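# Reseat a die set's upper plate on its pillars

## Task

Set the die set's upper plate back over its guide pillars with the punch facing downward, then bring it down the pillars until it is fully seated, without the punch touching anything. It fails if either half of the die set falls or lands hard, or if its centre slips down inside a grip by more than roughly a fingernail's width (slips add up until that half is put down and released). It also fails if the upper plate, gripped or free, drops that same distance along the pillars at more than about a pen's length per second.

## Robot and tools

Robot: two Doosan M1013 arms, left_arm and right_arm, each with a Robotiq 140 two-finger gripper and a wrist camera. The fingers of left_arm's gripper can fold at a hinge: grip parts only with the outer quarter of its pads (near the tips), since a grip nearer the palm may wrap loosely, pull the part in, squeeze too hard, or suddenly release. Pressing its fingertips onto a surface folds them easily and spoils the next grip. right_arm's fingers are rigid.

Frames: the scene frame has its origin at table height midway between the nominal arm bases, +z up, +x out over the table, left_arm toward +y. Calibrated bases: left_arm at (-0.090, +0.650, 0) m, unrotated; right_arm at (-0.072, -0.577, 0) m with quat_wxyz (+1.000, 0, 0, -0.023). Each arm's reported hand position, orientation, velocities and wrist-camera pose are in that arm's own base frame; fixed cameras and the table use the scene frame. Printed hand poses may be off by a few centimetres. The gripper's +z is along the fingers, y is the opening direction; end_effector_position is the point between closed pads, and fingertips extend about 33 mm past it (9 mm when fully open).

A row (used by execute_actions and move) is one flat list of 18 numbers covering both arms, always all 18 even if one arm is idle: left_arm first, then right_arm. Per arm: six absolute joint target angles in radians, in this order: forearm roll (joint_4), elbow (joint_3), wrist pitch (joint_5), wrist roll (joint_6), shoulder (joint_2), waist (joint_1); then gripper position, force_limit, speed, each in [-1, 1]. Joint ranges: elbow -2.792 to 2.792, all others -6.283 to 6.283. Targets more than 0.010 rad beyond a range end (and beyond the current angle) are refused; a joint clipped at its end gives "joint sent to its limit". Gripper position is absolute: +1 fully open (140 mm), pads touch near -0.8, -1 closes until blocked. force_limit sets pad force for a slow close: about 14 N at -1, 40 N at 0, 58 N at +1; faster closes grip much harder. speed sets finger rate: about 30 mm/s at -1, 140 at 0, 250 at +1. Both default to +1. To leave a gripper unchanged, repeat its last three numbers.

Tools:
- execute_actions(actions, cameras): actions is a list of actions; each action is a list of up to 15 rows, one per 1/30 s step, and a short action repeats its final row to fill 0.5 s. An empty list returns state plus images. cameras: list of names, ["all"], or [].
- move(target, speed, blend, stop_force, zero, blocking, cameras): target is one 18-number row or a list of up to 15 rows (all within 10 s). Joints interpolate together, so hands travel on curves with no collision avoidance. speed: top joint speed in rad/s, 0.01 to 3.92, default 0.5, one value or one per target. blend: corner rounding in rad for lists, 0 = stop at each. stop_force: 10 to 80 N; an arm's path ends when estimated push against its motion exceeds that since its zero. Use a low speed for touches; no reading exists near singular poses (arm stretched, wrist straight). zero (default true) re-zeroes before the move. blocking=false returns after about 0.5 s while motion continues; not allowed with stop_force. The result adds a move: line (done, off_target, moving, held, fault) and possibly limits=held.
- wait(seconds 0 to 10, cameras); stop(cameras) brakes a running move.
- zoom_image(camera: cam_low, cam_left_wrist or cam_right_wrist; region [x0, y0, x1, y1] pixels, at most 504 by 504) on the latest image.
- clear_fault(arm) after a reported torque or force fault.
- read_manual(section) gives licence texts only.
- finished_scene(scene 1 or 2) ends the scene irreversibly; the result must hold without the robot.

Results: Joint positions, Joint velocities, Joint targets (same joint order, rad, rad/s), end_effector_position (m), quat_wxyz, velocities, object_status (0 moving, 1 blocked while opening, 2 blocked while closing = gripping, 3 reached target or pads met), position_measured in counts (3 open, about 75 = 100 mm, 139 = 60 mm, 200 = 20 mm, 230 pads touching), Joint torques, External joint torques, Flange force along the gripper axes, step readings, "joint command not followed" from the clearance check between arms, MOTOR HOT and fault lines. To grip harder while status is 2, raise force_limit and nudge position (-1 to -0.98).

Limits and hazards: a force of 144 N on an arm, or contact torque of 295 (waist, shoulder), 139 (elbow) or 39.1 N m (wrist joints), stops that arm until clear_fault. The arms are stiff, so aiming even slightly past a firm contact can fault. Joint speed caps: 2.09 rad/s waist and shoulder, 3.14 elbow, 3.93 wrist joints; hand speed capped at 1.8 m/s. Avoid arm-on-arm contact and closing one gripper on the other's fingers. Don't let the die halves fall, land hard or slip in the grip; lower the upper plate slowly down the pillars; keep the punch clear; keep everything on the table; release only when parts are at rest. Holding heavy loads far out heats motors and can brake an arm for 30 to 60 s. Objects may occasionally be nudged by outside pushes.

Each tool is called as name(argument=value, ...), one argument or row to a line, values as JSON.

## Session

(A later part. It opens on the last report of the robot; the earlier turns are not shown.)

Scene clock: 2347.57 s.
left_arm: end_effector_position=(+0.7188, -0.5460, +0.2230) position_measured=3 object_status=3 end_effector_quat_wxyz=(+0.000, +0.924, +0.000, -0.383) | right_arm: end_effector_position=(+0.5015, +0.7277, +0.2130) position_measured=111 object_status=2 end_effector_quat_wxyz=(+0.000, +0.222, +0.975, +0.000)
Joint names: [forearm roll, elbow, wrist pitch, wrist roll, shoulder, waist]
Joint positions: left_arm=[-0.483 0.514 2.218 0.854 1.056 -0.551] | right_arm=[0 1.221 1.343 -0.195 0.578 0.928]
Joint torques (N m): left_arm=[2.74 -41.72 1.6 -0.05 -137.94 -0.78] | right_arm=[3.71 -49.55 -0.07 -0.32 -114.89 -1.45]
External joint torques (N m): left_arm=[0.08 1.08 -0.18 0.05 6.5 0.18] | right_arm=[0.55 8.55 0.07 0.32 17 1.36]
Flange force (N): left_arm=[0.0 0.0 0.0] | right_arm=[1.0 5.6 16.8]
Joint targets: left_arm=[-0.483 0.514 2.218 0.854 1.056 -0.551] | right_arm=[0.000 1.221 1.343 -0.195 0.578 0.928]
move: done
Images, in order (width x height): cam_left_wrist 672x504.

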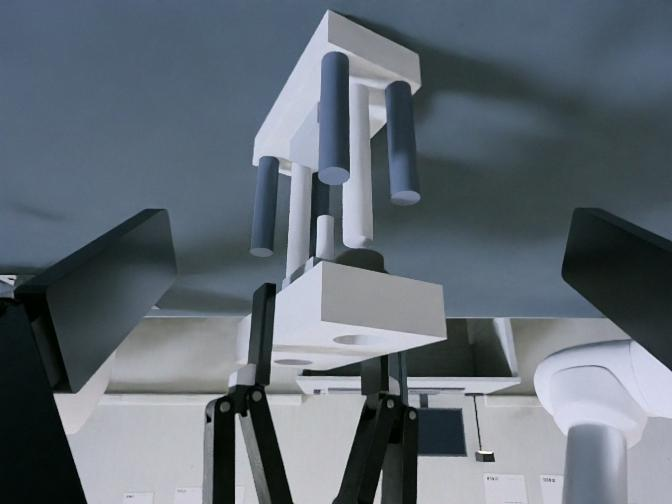

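move(
  target=[-0.4829,0.5137,2.2182,0.8544,1.0561,-0.5513,1,1,-1,0,1.23284,1.3284,-0.18792,0.58035,0.93108,-1,1,0.2],
  speed=0.03,
  cameras=["cam_left_wrist","cam_right_wrist"],
)

zoom_image(
  camera="cam_right_wrist",
  region=[330, 80, 400, 150],
)

zoom_image(
  camera="cam_left_wrist",
  region=[310, 200, 420, 290],
)

move(
  target=[-0.8935,0.9488,2.0751,0.6835,0.9843,-0.2892,1,1,-1,0,1.23284,1.3284,-0.18792,0.58035,0.93108,-1,1,0.2],
  speed=0.5,
  cameras=["cam_left_wrist"],
)

zoom_image(
  camera="cam_left_wrist",
  region=[280, 190, 360, 260],
)

zoom_image(
  camera="cam_left_wrist",
  region=[375, 190, 455, 260],
)

Scene clock: 2392.73 s.
left_arm: end_effector_position=(+0.7188, -0.5461, +0.2232) position_measured=3 object_status=3 end_effector_quat_wxyz=(+0.000, +0.924, +0.000, -0.383) | right_arm: end_effector_position=(+0.4992, +0.7287, +0.2042) position_measured=111 object_status=2 end_effector_quat_wxyz=(+0.000, +0.224, +0.975, +0.000)
Joint names: [forearm roll, elbow, wrist pitch, wrist roll, shoulder, waist]
Joint positions: left_arm=[-0.483 0.514 2.218 0.854 1.056 -0.551] | right_arm=[0 1.233 1.328 -0.188 0.58 0.931]
Joint torques (N m): left_arm=[2.74 -41.91 1.63 -0.08 -138.09 -0.65] | right_arm=[3.65 -49.4 0.1 -0.2 -115.26 -1.16]
External joint torques (N m): left_arm=[0.13 1.13 -0.19 0.08 6.24 1.17] | right_arm=[0.58 8.64 -0.1 0.2 17.66 1.33]
Flange force (N): left_arm=[0.0 0.0 0.0] | right_arm=[0.8 6.2 17.6]
Joint targets: left_arm=[-0.483 0.514 2.218 0.854 1.056 -0.551] | right_arm=[0.000 1.233 1.328 -0.188 0.580 0.931]
move: done
Images, in order (width x height): cam_left_wrist 672x504, cam_right_wrist 672x504.

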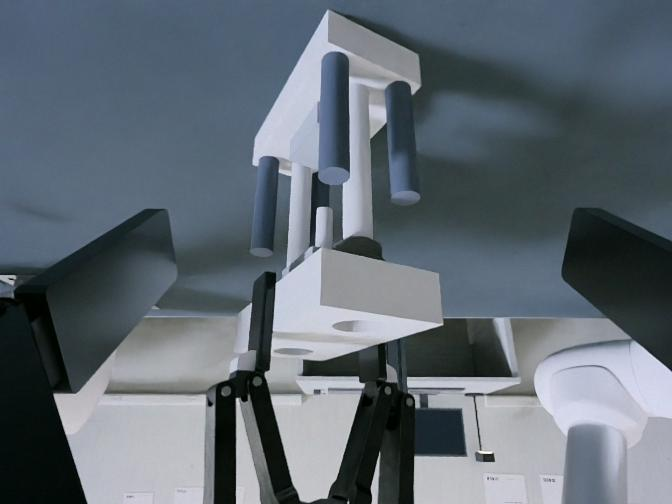

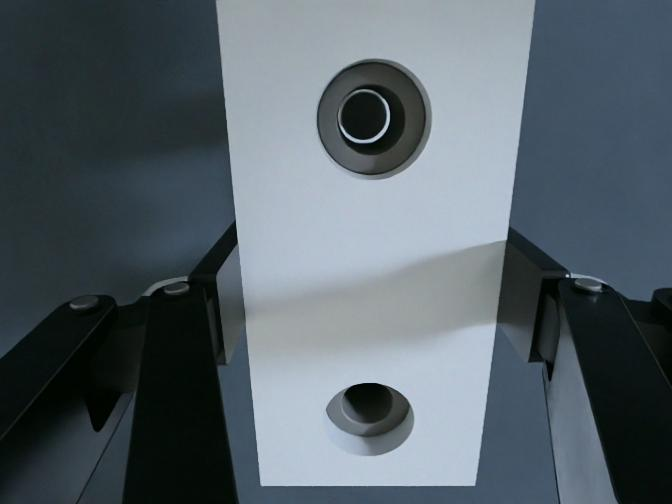

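Scaled by 7.200 from the camera's 672x504 image, which has a finer 960x720 frame.

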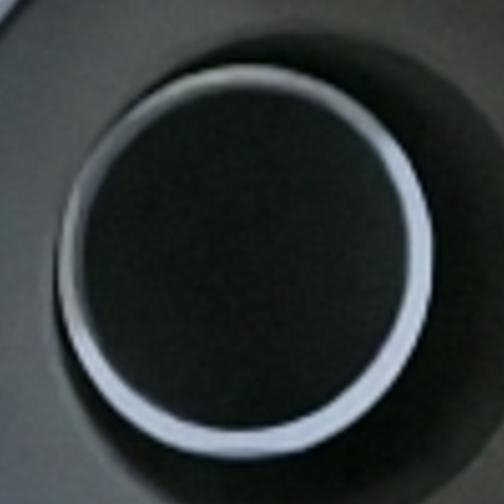

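Scaled by 4.582 from the camera's 672x504 image, which has a finer 960x720 frame.

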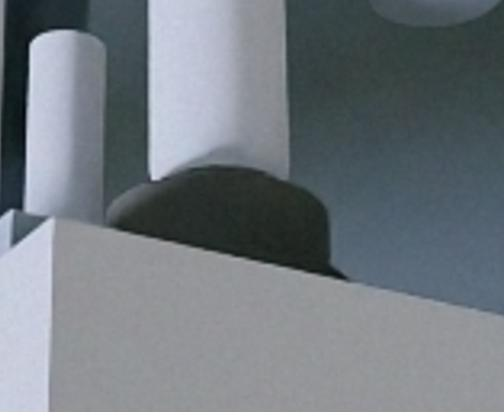

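Scene clock: 2394.00 s.
left_arm: end_effector_position=(+0.7351, -0.4195, +0.1840) position_measured=3 object_status=3 end_effector_quat_wxyz=(+0.148, +0.791, +0.212, -0.554) | right_arm: end_effector_position=(+0.4992, +0.7287, +0.2043) position_measured=111 object_status=2 end_effector_quat_wxyz=(+0.000, +0.224, +0.975, +0.000)
Joint names: [forearm roll, elbow, wrist pitch, wrist roll, shoulder, waist]
Joint positions: left_arm=[-0.893 0.949 2.075 0.684 0.984 -0.289] | right_arm=[0 1.233 1.328 -0.188 0.58 0.931]
Joint torques (N m): left_arm=[0.68 -37.14 1.78 -0.09 -129.53 -0.59] | right_arm=[3.68 -49.44 0.04 -0.29 -115.38 -0.35]
External joint torques (N m): left_arm=[0.11 0.77 -0.18 0.09 6.61 0.27] | right_arm=[0.56 8.52 -0.03 0.29 17.14 0.02]
Flange force (N): left_arm=[7.3 6.2 -4.4] | right_arm=[-0.5 5.4 17.1]
Joint targets: left_arm=[-0.893 0.949 2.075 0.683 0.984 -0.289] | right_arm=[0.000 1.233 1.328 -0.188 0.580 0.931]
move: done
Images, in order (width x height): cam_left_wrist 672x504.

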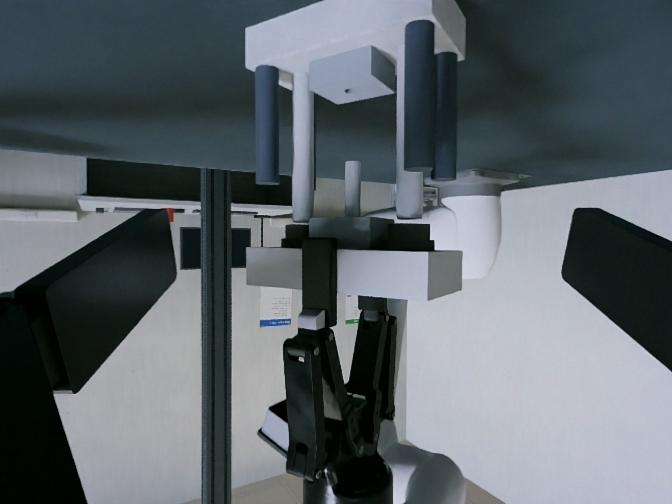

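Scaled by 6.300 from the camera's 672x504 image, which has a finer 960x720 frame.

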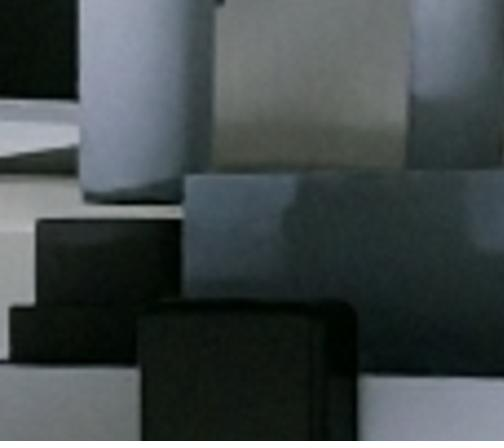

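Scaled by 6.300 from the camera's 672x504 image, which has a finer 960x720 frame.

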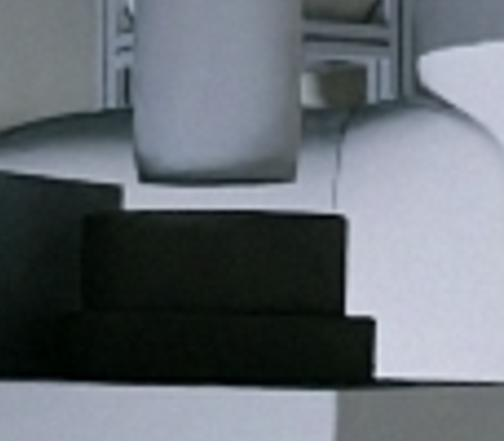

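move(
  target=[-0.8935,0.9488,2.0751,0.6835,0.9843,-0.2892,1,1,-1,0,1.24271,1.31505,-0.18792,0.58383,0.93108,-1,1,0.2],
  speed=0.01,
  stop_force=14,
  cameras=["cam_left_wrist","cam_right_wrist"],
)

zoom_image(
  camera="cam_right_wrist",
  region=[330, 80, 400, 150],
)

zoom_image(
  camera="cam_left_wrist",
  region=[240, 180, 470, 310],
)

Scene clock: 2414.23 s.
left_arm: end_effector_position=(+0.7351, -0.4194, +0.1839) position_measured=3 object_status=3 end_effector_quat_wxyz=(+0.148, +0.791, +0.212, -0.554) | right_arm: end_effector_position=(+0.4992, +0.7287, +0.1999) position_measured=111 object_status=2 end_effector_quat_wxyz=(+0.000, +0.224, +0.975, +0.000)
Joint names: [forearm roll, elbow, wrist pitch, wrist roll, shoulder, waist]
Joint positions: left_arm=[-0.893 0.949 2.075 0.683 0.984 -0.289] | right_arm=[0 1.238 1.321 -0.188 0.582 0.931]
Joint torques (N m): left_arm=[0.68 -37.53 1.82 -0.06 -129.79 -0.64] | right_arm=[3.39 -40.56 -1.49 -0.53 -96.84 -3.34]
External joint torques (N m): left_arm=[0.12 1.01 -0.21 0.06 6.49 0.34] | right_arm=[0.82 -0.1 1.49 0.53 -0.71 3.1]
Flange force (N): left_arm=[7.0 5.3 -3.6] | right_arm=[3.9 1.4 -2.8]
Joint targets: left_arm=[-0.893 0.949 2.075 0.683 0.984 -0.289] | right_arm=[0.000 1.238 1.321 -0.188 0.582 0.931]
move: contact (right_arm)
Images, in order (width x height): cam_left_wrist 672x504, cam_right_wrist 672x504.

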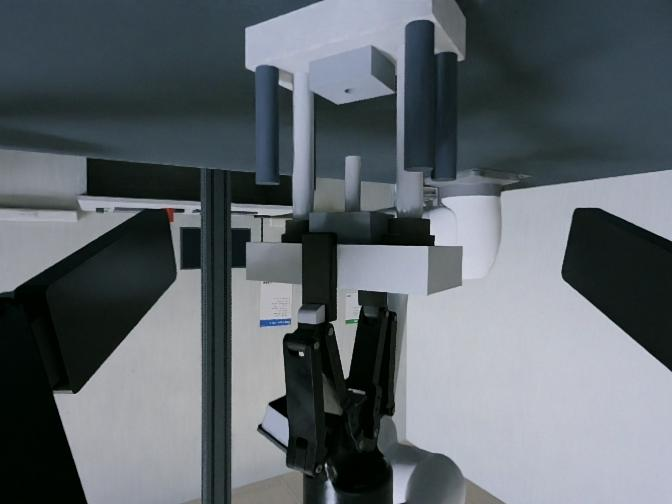

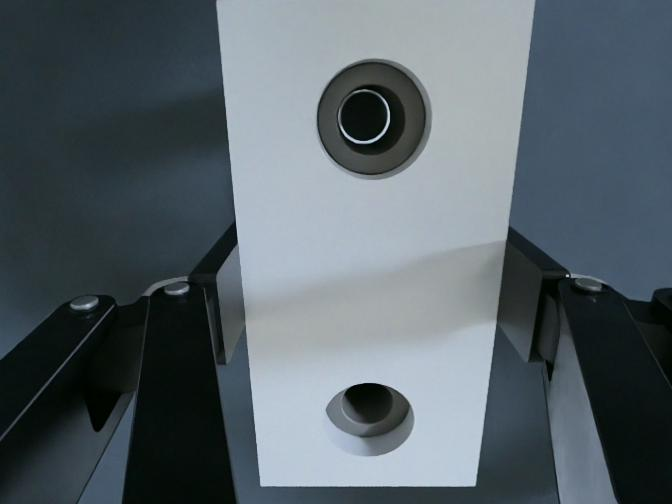

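Scaled by 7.200 from the camera's 672x504 image, which has a finer 960x720 frame.

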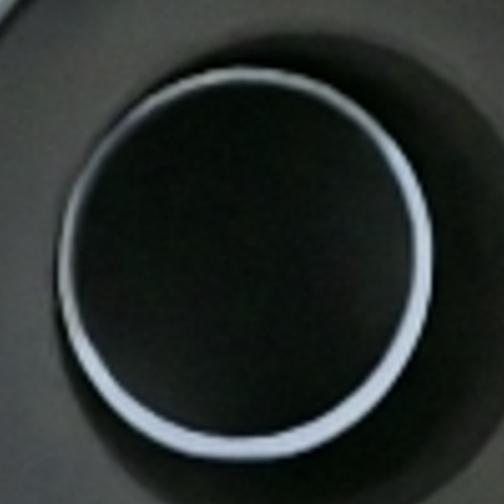

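Scaled by 2.191 from the camera's 672x504 image, which has a finer 960x720 frame.

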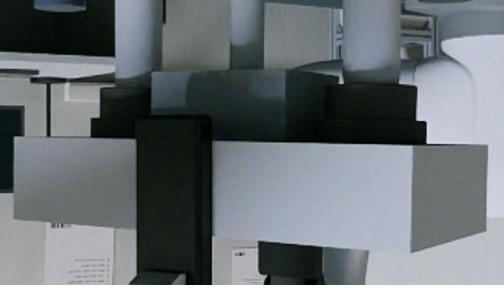

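move(
  target=[
    [-0.8935,0.9488,2.0751,0.6835,0.9843,-0.2892,1,1,-1,0,1.2381,1.3216,-0.1856,0.5811,0.93136,-1,1,0.2],
    [-0.8935,0.9488,2.0751,0.6835,0.9843,-0.2892,1,1,-1,0,1.2448,1.3126,-0.1856,0.5837,0.93136,-1,1,0.2],
  ],
  speed=0.01,
  stop_force=18,
  cameras=["cam_left_wrist","cam_right_wrist"],
)

zoom_image(
  camera="cam_right_wrist",
  region=[330, 80, 400, 150],
)

zoom_image(
  camera="cam_left_wrist",
  region=[240, 180, 470, 310],
)

Scene clock: 2429.33 s.
left_arm: end_effector_position=(+0.7351, -0.4194, +0.1839) position_measured=3 object_status=3 end_effector_quat_wxyz=(+0.148, +0.791, +0.212, -0.554) | right_arm: end_effector_position=(+0.4989, +0.7286, +0.2005) position_measured=111 object_status=2 end_effector_quat_wxyz=(+0.000, +0.225, +0.974, +0.000)
Joint names: [forearm roll, elbow, wrist pitch, wrist roll, shoulder, waist]
Joint positions: left_arm=[-0.894 0.949 2.075 0.683 0.984 -0.289] | right_arm=[0 1.238 1.321 -0.186 0.581 0.931]
Joint torques (N m): left_arm=[0.69 -37.6 1.81 -0.05 -129.76 -0.75] | right_arm=[3.74 -49.31 0.07 -0.25 -114.64 -0.8]
External joint torques (N m): left_arm=[0.08 1.08 -0.21 0.05 6.48 -0.06] | right_arm=[0.49 8.62 -0.06 0.25 16.97 0.96]
Flange force (N): left_arm=[6.9 5.5 -3.2] | right_arm=[0.7 5.0 17.3]
Joint targets: left_arm=[-0.893 0.949 2.075 0.683 0.984 -0.289] | right_arm=[0.000 1.238 1.321 -0.186 0.581 0.931]
move: contact (right_arm); path passed 0 of 2 targets
Images, in order (width x height): cam_left_wrist 672x504, cam_right_wrist 672x504.

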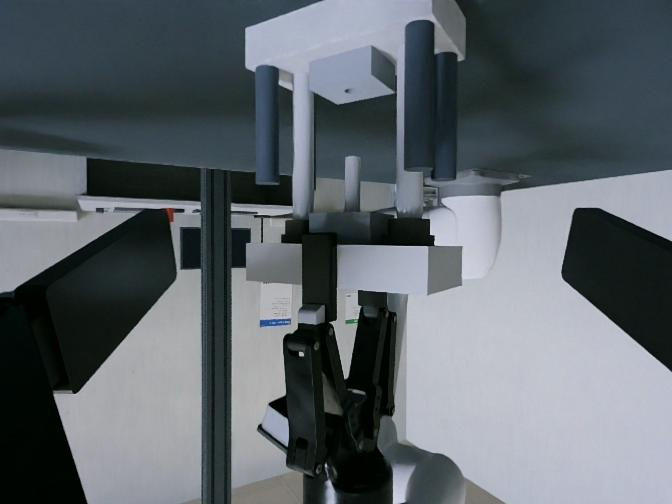

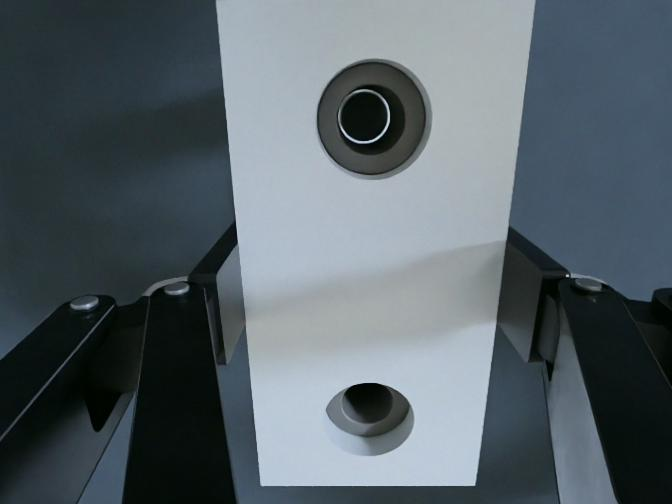

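Scaled by 7.200 from the camera's 672x504 image, which has a finer 960x720 frame.

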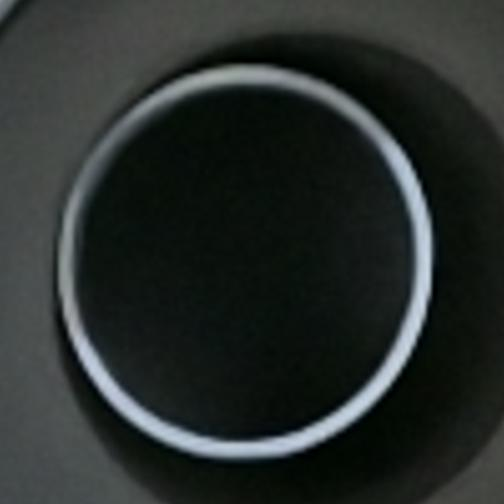

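Scaled by 2.191 from the camera's 672x504 image, which has a finer 960x720 frame.

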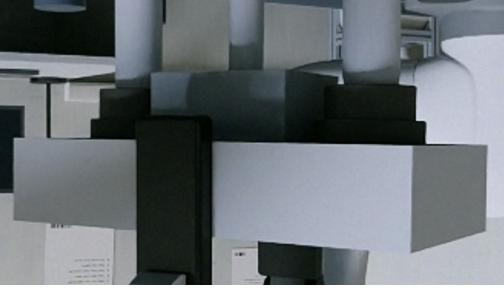

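Free at 0.2005 and perfectly ringed. Press down.

move(
  target=[-0.8935,0.9488,2.0751,0.6835,0.9843,-0.2892,1,1,-1,0,1.2448,1.3126,-0.1856,0.5837,0.93136,-1,1,0.2],
  speed=0.01,
  stop_force=18,
  cameras=["cam_left_wrist","cam_right_wrist"],
)

zoom_image(
  camera="cam_right_wrist",
  region=[330, 80, 400, 150],
)

zoom_image(
  camera="cam_left_wrist",
  region=[240, 180, 470, 310],
)

Scene clock: 2439.10 s.
left_arm: end_effector_position=(+0.7351, -0.4194, +0.1839) position_measured=3 object_status=3 end_effector_quat_wxyz=(+0.148, +0.791, +0.212, -0.554) | right_arm: end_effector_position=(+0.4989, +0.7287, +0.1984) position_measured=111 object_status=2 end_effector_quat_wxyz=(+0.000, +0.225, +0.974, +0.000)
Joint names: [forearm roll, elbow, wrist pitch, wrist roll, shoulder, waist]
Joint positions: left_arm=[-0.894 0.949 2.075 0.683 0.984 -0.289] | right_arm=[0 1.241 1.318 -0.186 0.582 0.931]
Joint torques (N m): left_arm=[0.72 -37.53 1.8 -0.06 -129.69 -0.8] | right_arm=[3.91 -40.76 -3.47 -0.75 -92.75 -2.88]
External joint torques (N m): left_arm=[0.07 0.94 -0.19 0.06 6.13 0.71] | right_arm=[0.35 -0.27 3.47 0.75 -6.12 2.88]
Flange force (N): left_arm=[6.7 4.9 -3.8] | right_arm=[4.9 -5.0 -8.4]
Joint targets: left_arm=[-0.893 0.949 2.075 0.683 0.984 -0.289] | right_arm=[0.000 1.241 1.318 -0.186 0.582 0.931]
move: contact (right_arm)
Images, in order (width x height): cam_left_wrist 672x504, cam_right_wrist 672x504.

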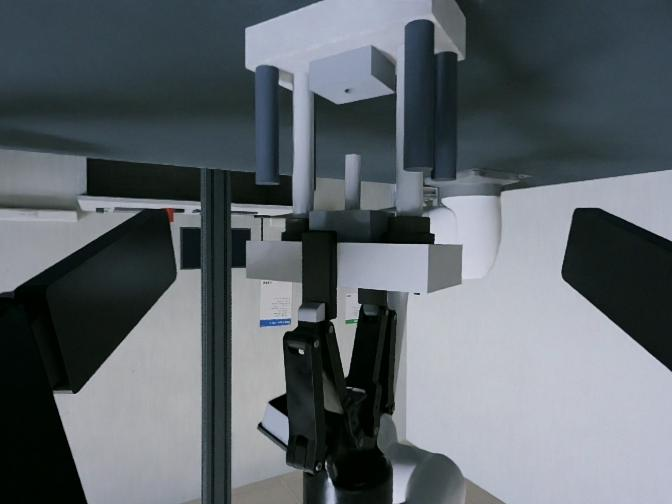

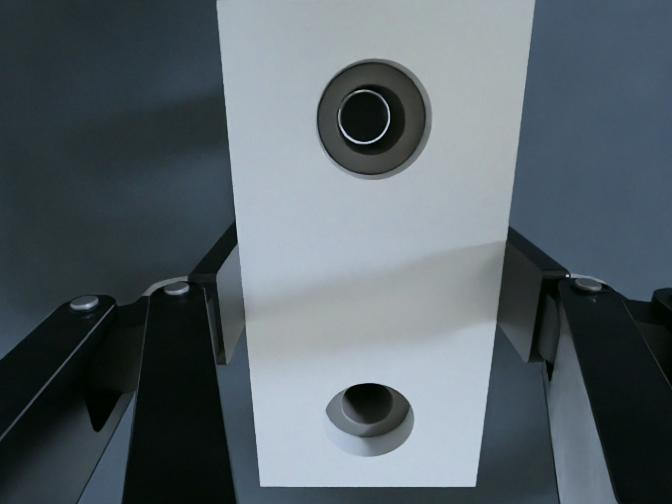

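Scaled by 7.200 from the camera's 672x504 image, which has a finer 960x720 frame.

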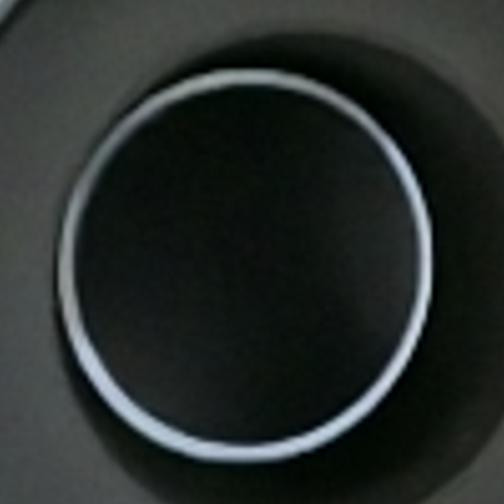

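Scaled by 2.191 from the camera's 672x504 image, which has a finer 960x720 frame.

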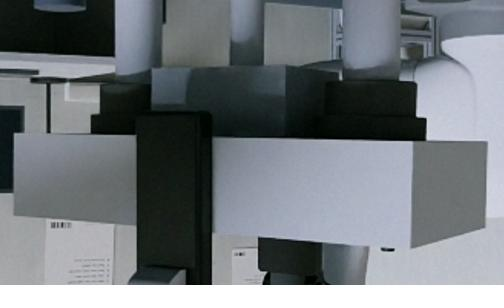

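move(
  target=[
    [-0.8935,0.9488,2.0751,0.6835,0.9843,-0.2892,1,1,-1,0,1.2412,1.3174,-0.1814,0.5821,0.93153,-1,1,0.2],
    [-0.8935,0.9488,2.0751,0.6835,0.9843,-0.2892,1,1,-1,0,1.2463,1.3105,-0.1814,0.5841,0.93153,-1,1,0.2],
  ],
  speed=0.01,
  stop_force=20,
  cameras=["cam_left_wrist","cam_right_wrist"],
)

zoom_image(
  camera="cam_right_wrist",
  region=[330, 80, 400, 150],
)

zoom_image(
  camera="cam_left_wrist",
  region=[240, 180, 470, 310],
)

Scene clock: 2457.93 s.
left_arm: end_effector_position=(+0.7351, -0.4194, +0.1839) position_measured=3 object_status=3 end_effector_quat_wxyz=(+0.148, +0.791, +0.212, -0.554) | right_arm: end_effector_position=(+0.4986, +0.7289, +0.1965) position_measured=111 object_status=2 end_effector_quat_wxyz=(+0.000, +0.227, +0.974, +0.001)
Joint names: [forearm roll, elbow, wrist pitch, wrist roll, shoulder, waist]
Joint positions: left_arm=[-0.894 0.949 2.075 0.683 0.984 -0.289] | right_arm=[0 1.243 1.315 -0.181 0.583 0.932]
Joint torques (N m): left_arm=[0.72 -37.5 1.79 -0.05 -129.84 -0.62] | right_arm=[0.8 -30.93 -3.68 -0.67 -75.33 -12.44]
External joint torques (N m): left_arm=[0.09 1.08 -0.18 0.05 6.85 0.74] | right_arm=[3.47 -10.11 3.68 0.66 -23.67 12.69]
Flange force (N): left_arm=[7.5 5.4 -4.1] | right_arm=[16.0 -5.2 -27.6]
Joint targets: left_arm=[-0.893 0.949 2.075 0.683 0.984 -0.289] | right_arm=[0.000 1.243 1.315 -0.181 0.583 0.932]
move: contact (right_arm); path passed 1 of 2 targets
Images, in order (width x height): cam_left_wrist 672x504, cam_right_wrist 672x504.

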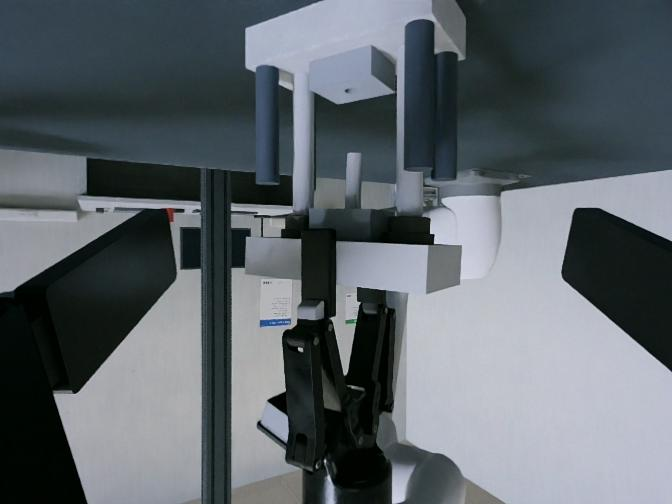

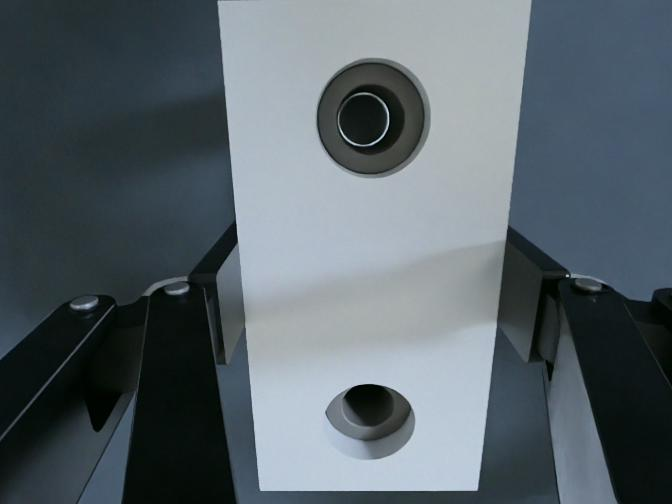

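Scaled by 7.200 from the camera's 672x504 image, which has a finer 960x720 frame.

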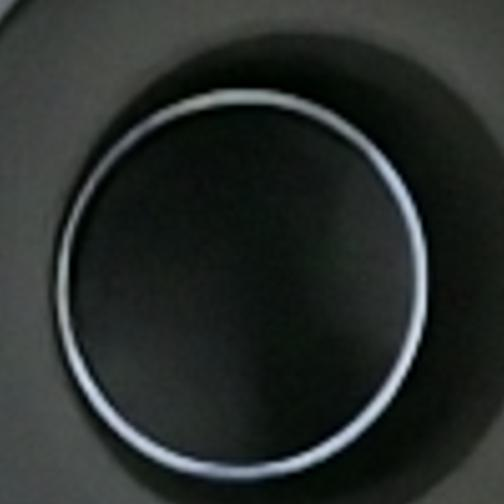

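Scaled by 2.191 from the camera's 672x504 image, which has a finer 960x720 frame.

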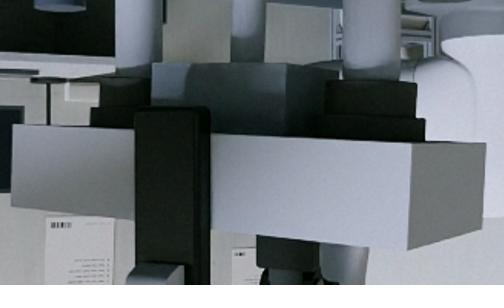

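move(
  target=[-0.8935,0.9488,2.0751,0.6835,0.9843,-0.2892,1,1,-1,0,1.2368,1.3234,-0.1814,0.5804,0.93153,-1,1,0.2],
  speed=0.02,
  cameras=["cam_left_wrist","cam_right_wrist"],
)

zoom_image(
  camera="cam_left_wrist",
  region=[240, 180, 470, 310],
)

zoom_image(
  camera="cam_right_wrist",
  region=[330, 80, 400, 150],
)

move(
  target=[-0.4829,0.5137,2.2182,0.8544,1.0561,-0.5513,1,1,-1,0,1.2368,1.3234,-0.1814,0.5804,0.93153,-1,1,0.2],
  speed=0.5,
  cameras=["cam_left_wrist"],
)

zoom_image(
  camera="cam_left_wrist",
  region=[325, 215, 395, 270],
)

Scene clock: 2495.27 s.
left_arm: end_effector_position=(+0.7351, -0.4194, +0.1839) position_measured=3 object_status=3 end_effector_quat_wxyz=(+0.148, +0.791, +0.212, -0.554) | right_arm: end_effector_position=(+0.4988, +0.7287, +0.2021) position_measured=111 object_status=2 end_effector_quat_wxyz=(+0.000, +0.227, +0.974, +0.000)
Joint names: [forearm roll, elbow, wrist pitch, wrist roll, shoulder, waist]
Joint positions: left_arm=[-0.894 0.949 2.075 0.683 0.984 -0.289] | right_arm=[0 1.237 1.323 -0.181 0.58 0.931]
Joint torques (N m): left_arm=[0.7 -37.48 1.79 -0.05 -129.49 -0.7] | right_arm=[3.68 -49.13 -0.05 -0.21 -114.52 -0.68]
External joint torques (N m): left_arm=[0.13 0.85 -0.18 0.05 5.78 1.04] | right_arm=[0.55 8.32 0.06 0.21 16.66 0.4]
Flange force (N): left_arm=[6.5 4.4 -3.9] | right_arm=[-0.1 5.3 16.6]
Joint targets: left_arm=[-0.893 0.949 2.075 0.683 0.984 -0.289] | right_arm=[0.000 1.237 1.323 -0.181 0.580 0.932]
move: done
Images, in order (width x height): cam_left_wrist 672x504, cam_right_wrist 672x504.

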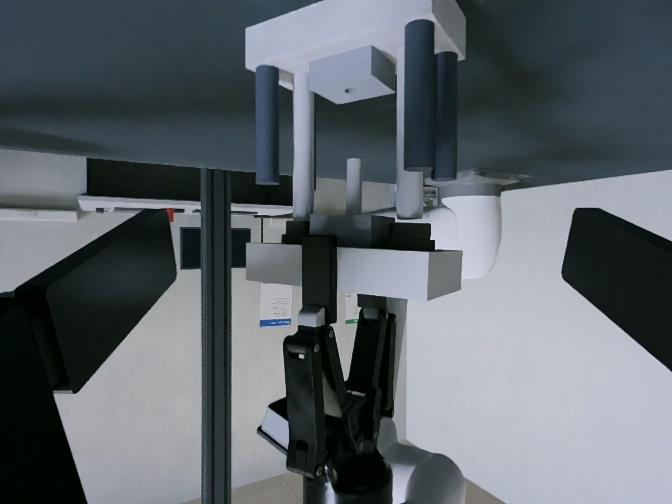

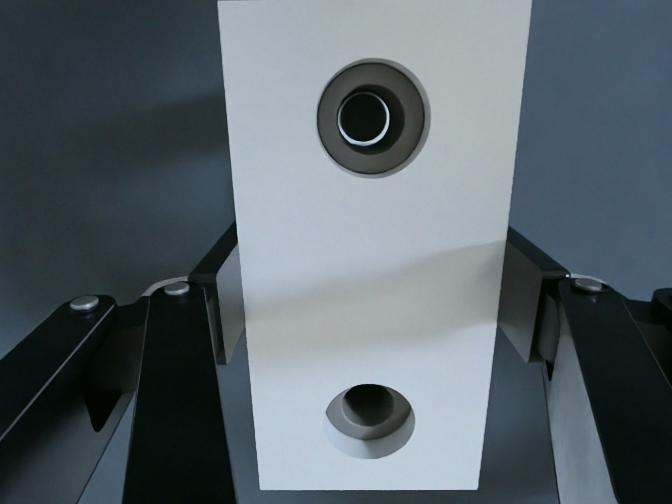

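Scaled by 2.191 from the camera's 672x504 image, which has a finer 960x720 frame.

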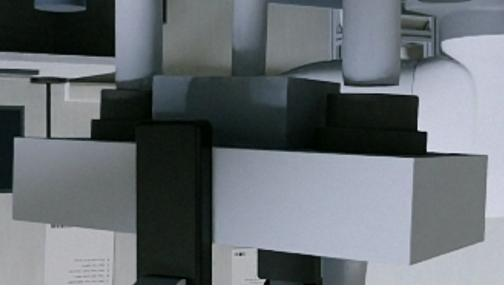

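Scaled by 7.200 from the camera's 672x504 image, which has a finer 960x720 frame.

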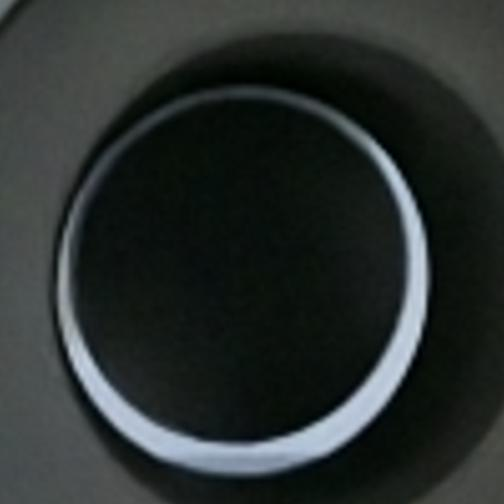

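Scene clock: 2496.53 s.
left_arm: end_effector_position=(+0.7188, -0.5460, +0.2230) position_measured=3 object_status=3 end_effector_quat_wxyz=(+0.000, +0.924, +0.000, -0.383) | right_arm: end_effector_position=(+0.4988, +0.7288, +0.2021) position_measured=111 object_status=2 end_effector_quat_wxyz=(+0.000, +0.227, +0.974, +0.000)
Joint names: [forearm roll, elbow, wrist pitch, wrist roll, shoulder, waist]
Joint positions: left_arm=[-0.483 0.514 2.218 0.854 1.056 -0.551] | right_arm=[0 1.237 1.323 -0.181 0.58 0.932]
Joint torques (N m): left_arm=[2.76 -41.42 1.6 -0.06 -137.91 -0.88] | right_arm=[3.77 -49.29 0.05 -0.29 -114.55 -0.72]
External joint torques (N m): left_arm=[0.07 1.17 -0.19 0.06 7.63 0.84] | right_arm=[0.47 8.42 -0.04 0.29 16.4 0.57]
Flange force (N): left_arm=[0.0 0.0 0.0] | right_arm=[0.3 4.5 16.7]
Joint targets: left_arm=[-0.483 0.514 2.218 0.854 1.056 -0.551] | right_arm=[0.000 1.237 1.323 -0.181 0.580 0.932]
move: done
Images, in order (width x height): cam_left_wrist 672x504.

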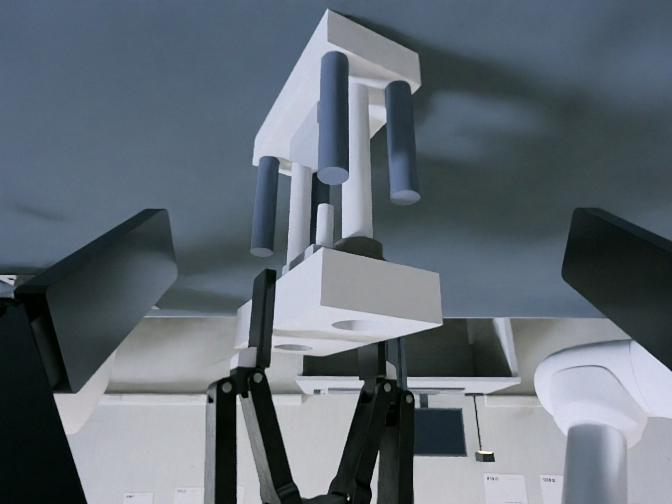

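Scaled by 7.200 from the camera's 672x504 image, which has a finer 960x720 frame.

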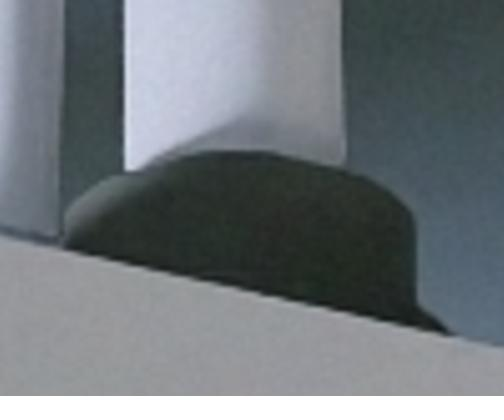

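move(
  target=[
    [0,0.6,1.95,2.9337,0.59,-0.55,1,1,-1,0,1.2368,1.3234,-0.1814,0.5804,0.93153,-1,1,0.2],
    [0,1.0763,1.5606,2.9337,0.5047,-0.7055,1,1,-1,0,1.2368,1.3234,-0.1814,0.5804,0.93153,-1,1,0.2],
  ],
  speed=[0.7,0.25],
  cameras=["all"],
)

Scene clock: 2545.40 s.
left_arm: end_effector_position=(+0.6878, -0.5228, +0.3765) position_measured=3 object_status=3 end_effector_quat_wxyz=(+0.000, -0.518, +0.855, +0.000) | right_arm: end_effector_position=(+0.4988, +0.7288, +0.2021) position_measured=111 object_status=2 end_effector_quat_wxyz=(+0.000, +0.227, +0.974, +0.000)
Joint names: [forearm roll, elbow, wrist pitch, wrist roll, shoulder, waist]
Joint positions: left_arm=[0 1.028 1.6 2.934 0.513 -0.69] | right_arm=[0 1.237 1.323 -0.181 0.58 0.932]
Joint torques (N m): left_arm=[4.2 -43.54 0.11 -0.05 -98.25 -0.34] | right_arm=[3.71 -49.58 -0.07 -0.25 -115.3 -0.92]
External joint torques (N m): left_arm=[0.08 1.29 -0.13 0.05 4.88 -0.14] | right_arm=[0.51 8.92 0.06 0.25 17.95 0.93]
Flange force (N): left_arm=[1.0 -5.2 2.4] | right_arm=[0.5 5.9 17.8]
Joint targets: left_arm=[0.000 1.028 1.600 2.934 0.513 -0.690] | right_arm=[0.000 1.237 1.323 -0.181 0.580 0.932]
move: held (left_arm; a check stopped the path); path passed 1 of 2 targets; limits=held; left_arm: the elbow is farthest, 0.048 rad from its target
joint command not followed: on one or more control steps a check withheld the commanded joint targets of the left arm, and it was not sent them on those steps.
cause: the commanded joint targets, or the way to them, would bring a part of the robot too close to another arm (this arm's gripper and a part of the right arm just beyond the wrist roll, at the place that arm is still heading or pushing toward).

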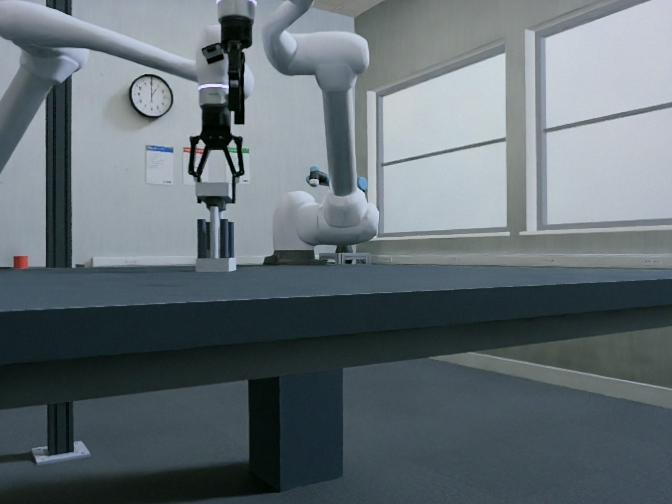

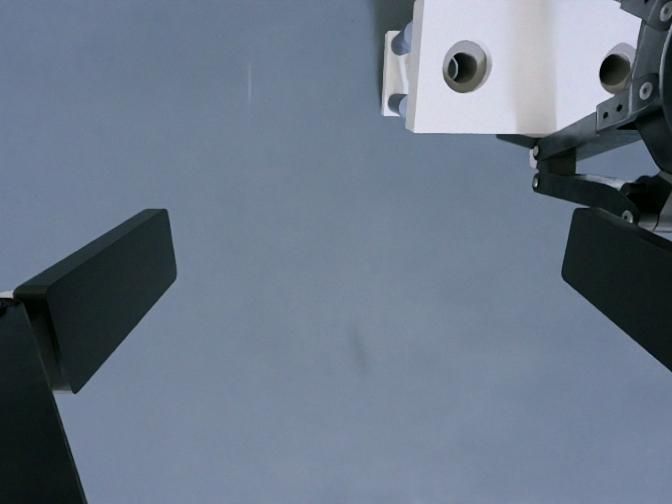

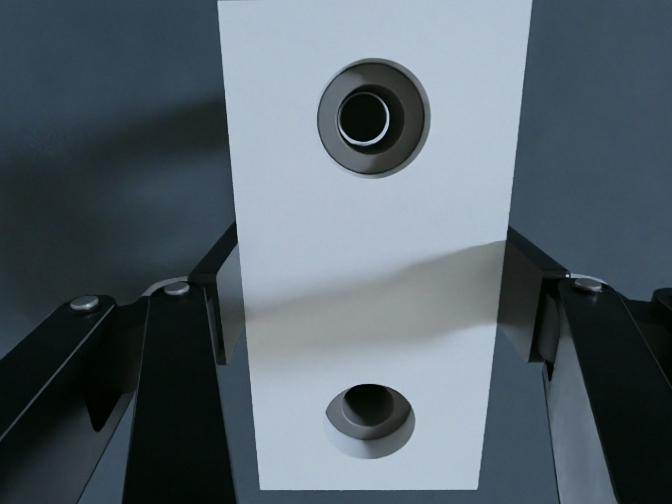

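zoom_image(
  camera="cam_left_wrist",
  region=[435, 35, 500, 100],
)

zoom_image(
  camera="cam_left_wrist",
  region=[370, 0, 670, 150],
)

Scaled by 7.754 from the camera's 672x504 image, which has a finer 960x720 frame.

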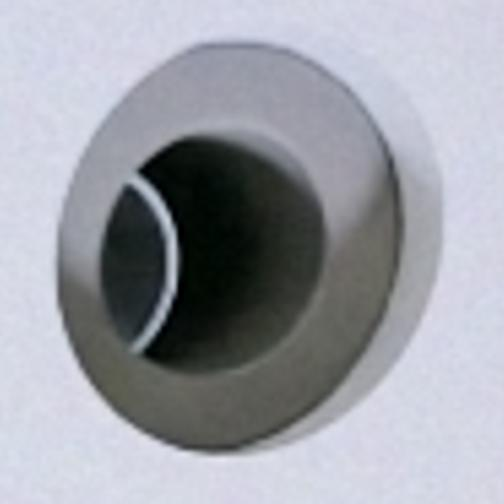

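Scaled by 1.680 from the camera's 672x504 image, which has a finer 960x720 frame.

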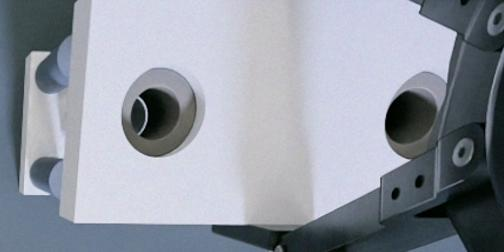

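move(
  target=[0,1.028,1.6,2.934,0.513,-0.69,1,1,-1,0.02325,1.23129,1.33271,-0.19374,0.58197,0.92275,-1,1,0.2],
  speed=0.02,
  cameras=["cam_left_wrist","cam_right_wrist"],
)

zoom_image(
  camera="cam_left_wrist",
  region=[435, 35, 500, 100],
)

zoom_image(
  camera="cam_right_wrist",
  region=[330, 80, 400, 150],
)

move(
  target=[0,1.028,1.6,2.934,0.513,-0.69,1,1,-1,0.0234,1.24058,1.32015,-0.194,0.58524,0.92275,-1,1,0.2],
  speed=0.01,
  stop_force=12,
  cameras=["cam_left_wrist","cam_right_wrist"],
)

zoom_image(
  camera="cam_left_wrist",
  region=[435, 35, 500, 100],
)

zoom_image(
  camera="cam_right_wrist",
  region=[330, 80, 400, 150],
)

Scene clock: 2603.63 s.
left_arm: end_effector_position=(+0.6877, -0.5229, +0.3768) position_measured=3 object_status=3 end_effector_quat_wxyz=(+0.000, -0.518, +0.856, +0.000) | right_arm: end_effector_position=(+0.4989, +0.7286, +0.2038) position_measured=111 object_status=2 end_effector_quat_wxyz=(-0.011, +0.228, +0.974, +0.003)
Joint names: [forearm roll, elbow, wrist pitch, wrist roll, shoulder, waist]
Joint positions: left_arm=[0 1.028 1.6 2.934 0.513 -0.69] | right_arm=[0.023 1.231 1.333 -0.194 0.582 0.923]
Joint torques (N m): left_arm=[4.18 -43.51 0.13 -0.06 -99.01 -0.49] | right_arm=[3.9 -49.32 0.02 -0.25 -115.15 -1.21]
External joint torques (N m): left_arm=[0.08 1.35 -0.15 0.06 5.93 -0.06] | right_arm=[0.39 8.42 0 0.25 17.01 1.01]
Flange force (N): left_arm=[1.2 -7.0 2.5] | right_arm=[0.2 5.7 16.9]
Joint targets: left_arm=[0.000 1.028 1.600 2.934 0.513 -0.690] | right_arm=[0.023 1.231 1.333 -0.194 0.582 0.923]
move: done
Images, in order (width x height): cam_left_wrist 672x504, cam_right_wrist 672x504.

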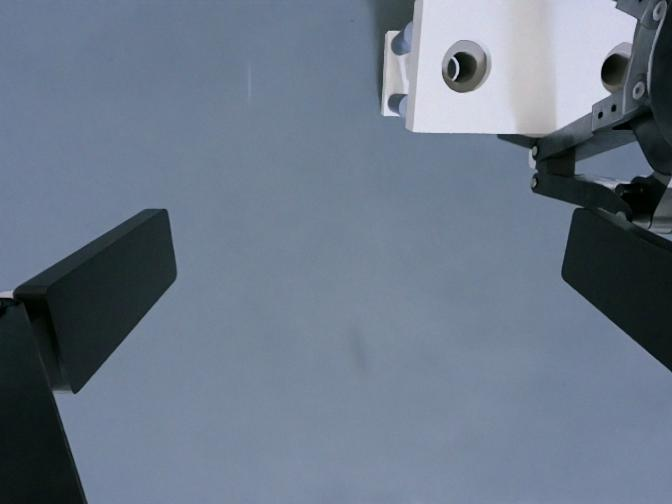

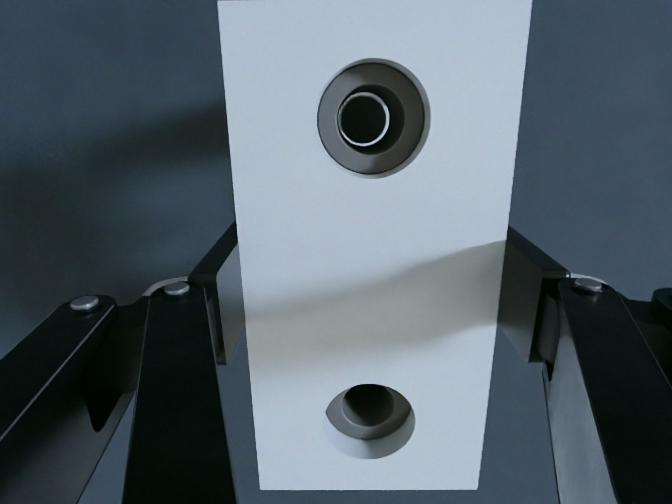

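Scaled by 7.754 from the camera's 672x504 image, which has a finer 960x720 frame.

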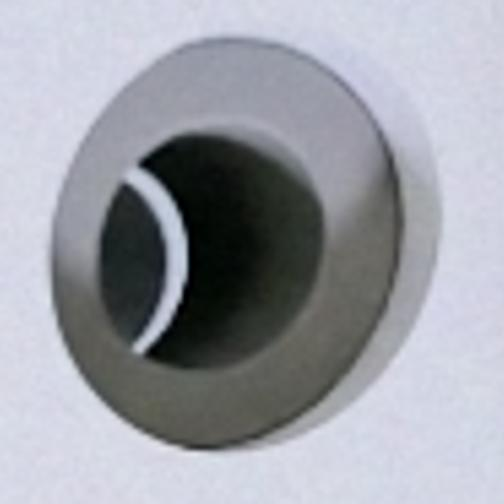

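Scaled by 7.200 from the camera's 672x504 image, which has a finer 960x720 frame.

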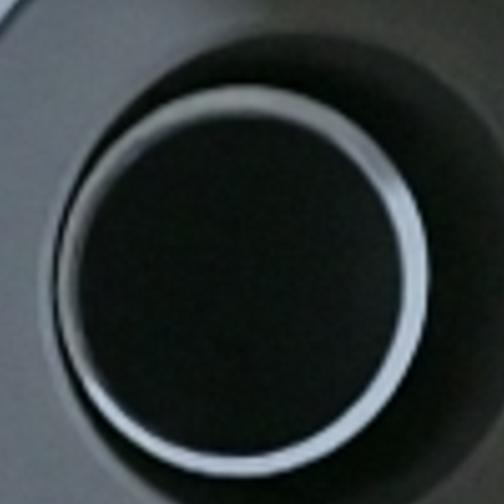

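Scene clock: 2605.03 s.
left_arm: end_effector_position=(+0.6877, -0.5229, +0.3768) position_measured=3 object_status=3 end_effector_quat_wxyz=(+0.000, -0.518, +0.856, +0.000) | right_arm: end_effector_position=(+0.4989, +0.7286, +0.1985) position_measured=111 object_status=2 end_effector_quat_wxyz=(-0.011, +0.228, +0.974, +0.003)
Joint names: [forearm roll, elbow, wrist pitch, wrist roll, shoulder, waist]
Joint positions: left_arm=[0 1.028 1.6 2.934 0.513 -0.69] | right_arm=[0.023 1.238 1.324 -0.194 0.584 0.923]
Joint torques (N m): left_arm=[4.19 -43.46 0.13 -0.07 -98.89 -0.84] | right_arm=[4.29 -39.01 0.99 -0.1 -100.43 -1.77]
External joint torques (N m): left_arm=[0.04 1.68 -0.16 0.07 6.94 0.42] | right_arm=[-0.01 -1.71 -0.98 0.1 2.43 1.46]
Flange force (N): left_arm=[0.8 -8.0 3.1] | right_arm=[0.6 7.9 0.6]
Joint targets: left_arm=[0.000 1.028 1.600 2.934 0.513 -0.690] | right_arm=[0.023 1.237 1.324 -0.194 0.584 0.923]
move: contact (right_arm)
Images, in order (width x height): cam_left_wrist 672x504, cam_right_wrist 672x504.

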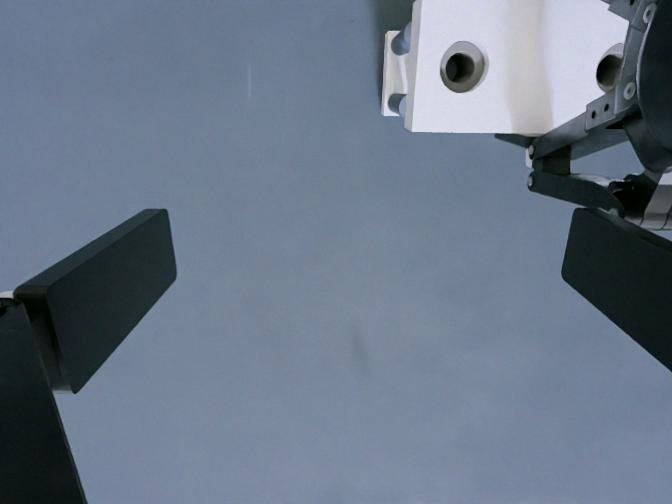

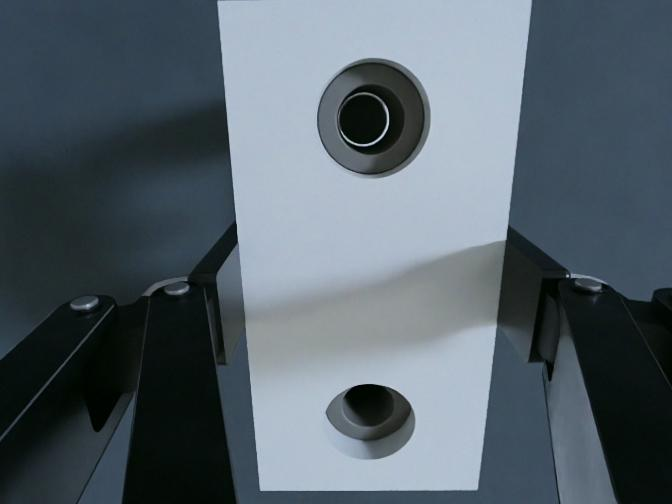

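Scaled by 7.754 from the camera's 672x504 image, which has a finer 960x720 frame.

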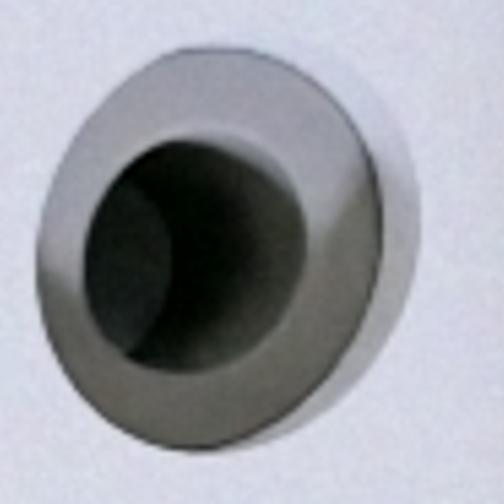

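Scaled by 7.200 from the camera's 672x504 image, which has a finer 960x720 frame.

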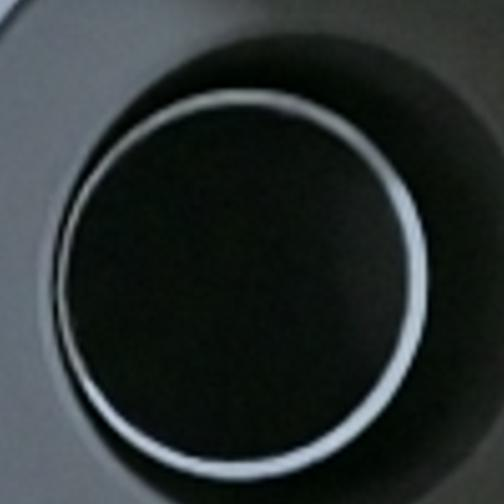

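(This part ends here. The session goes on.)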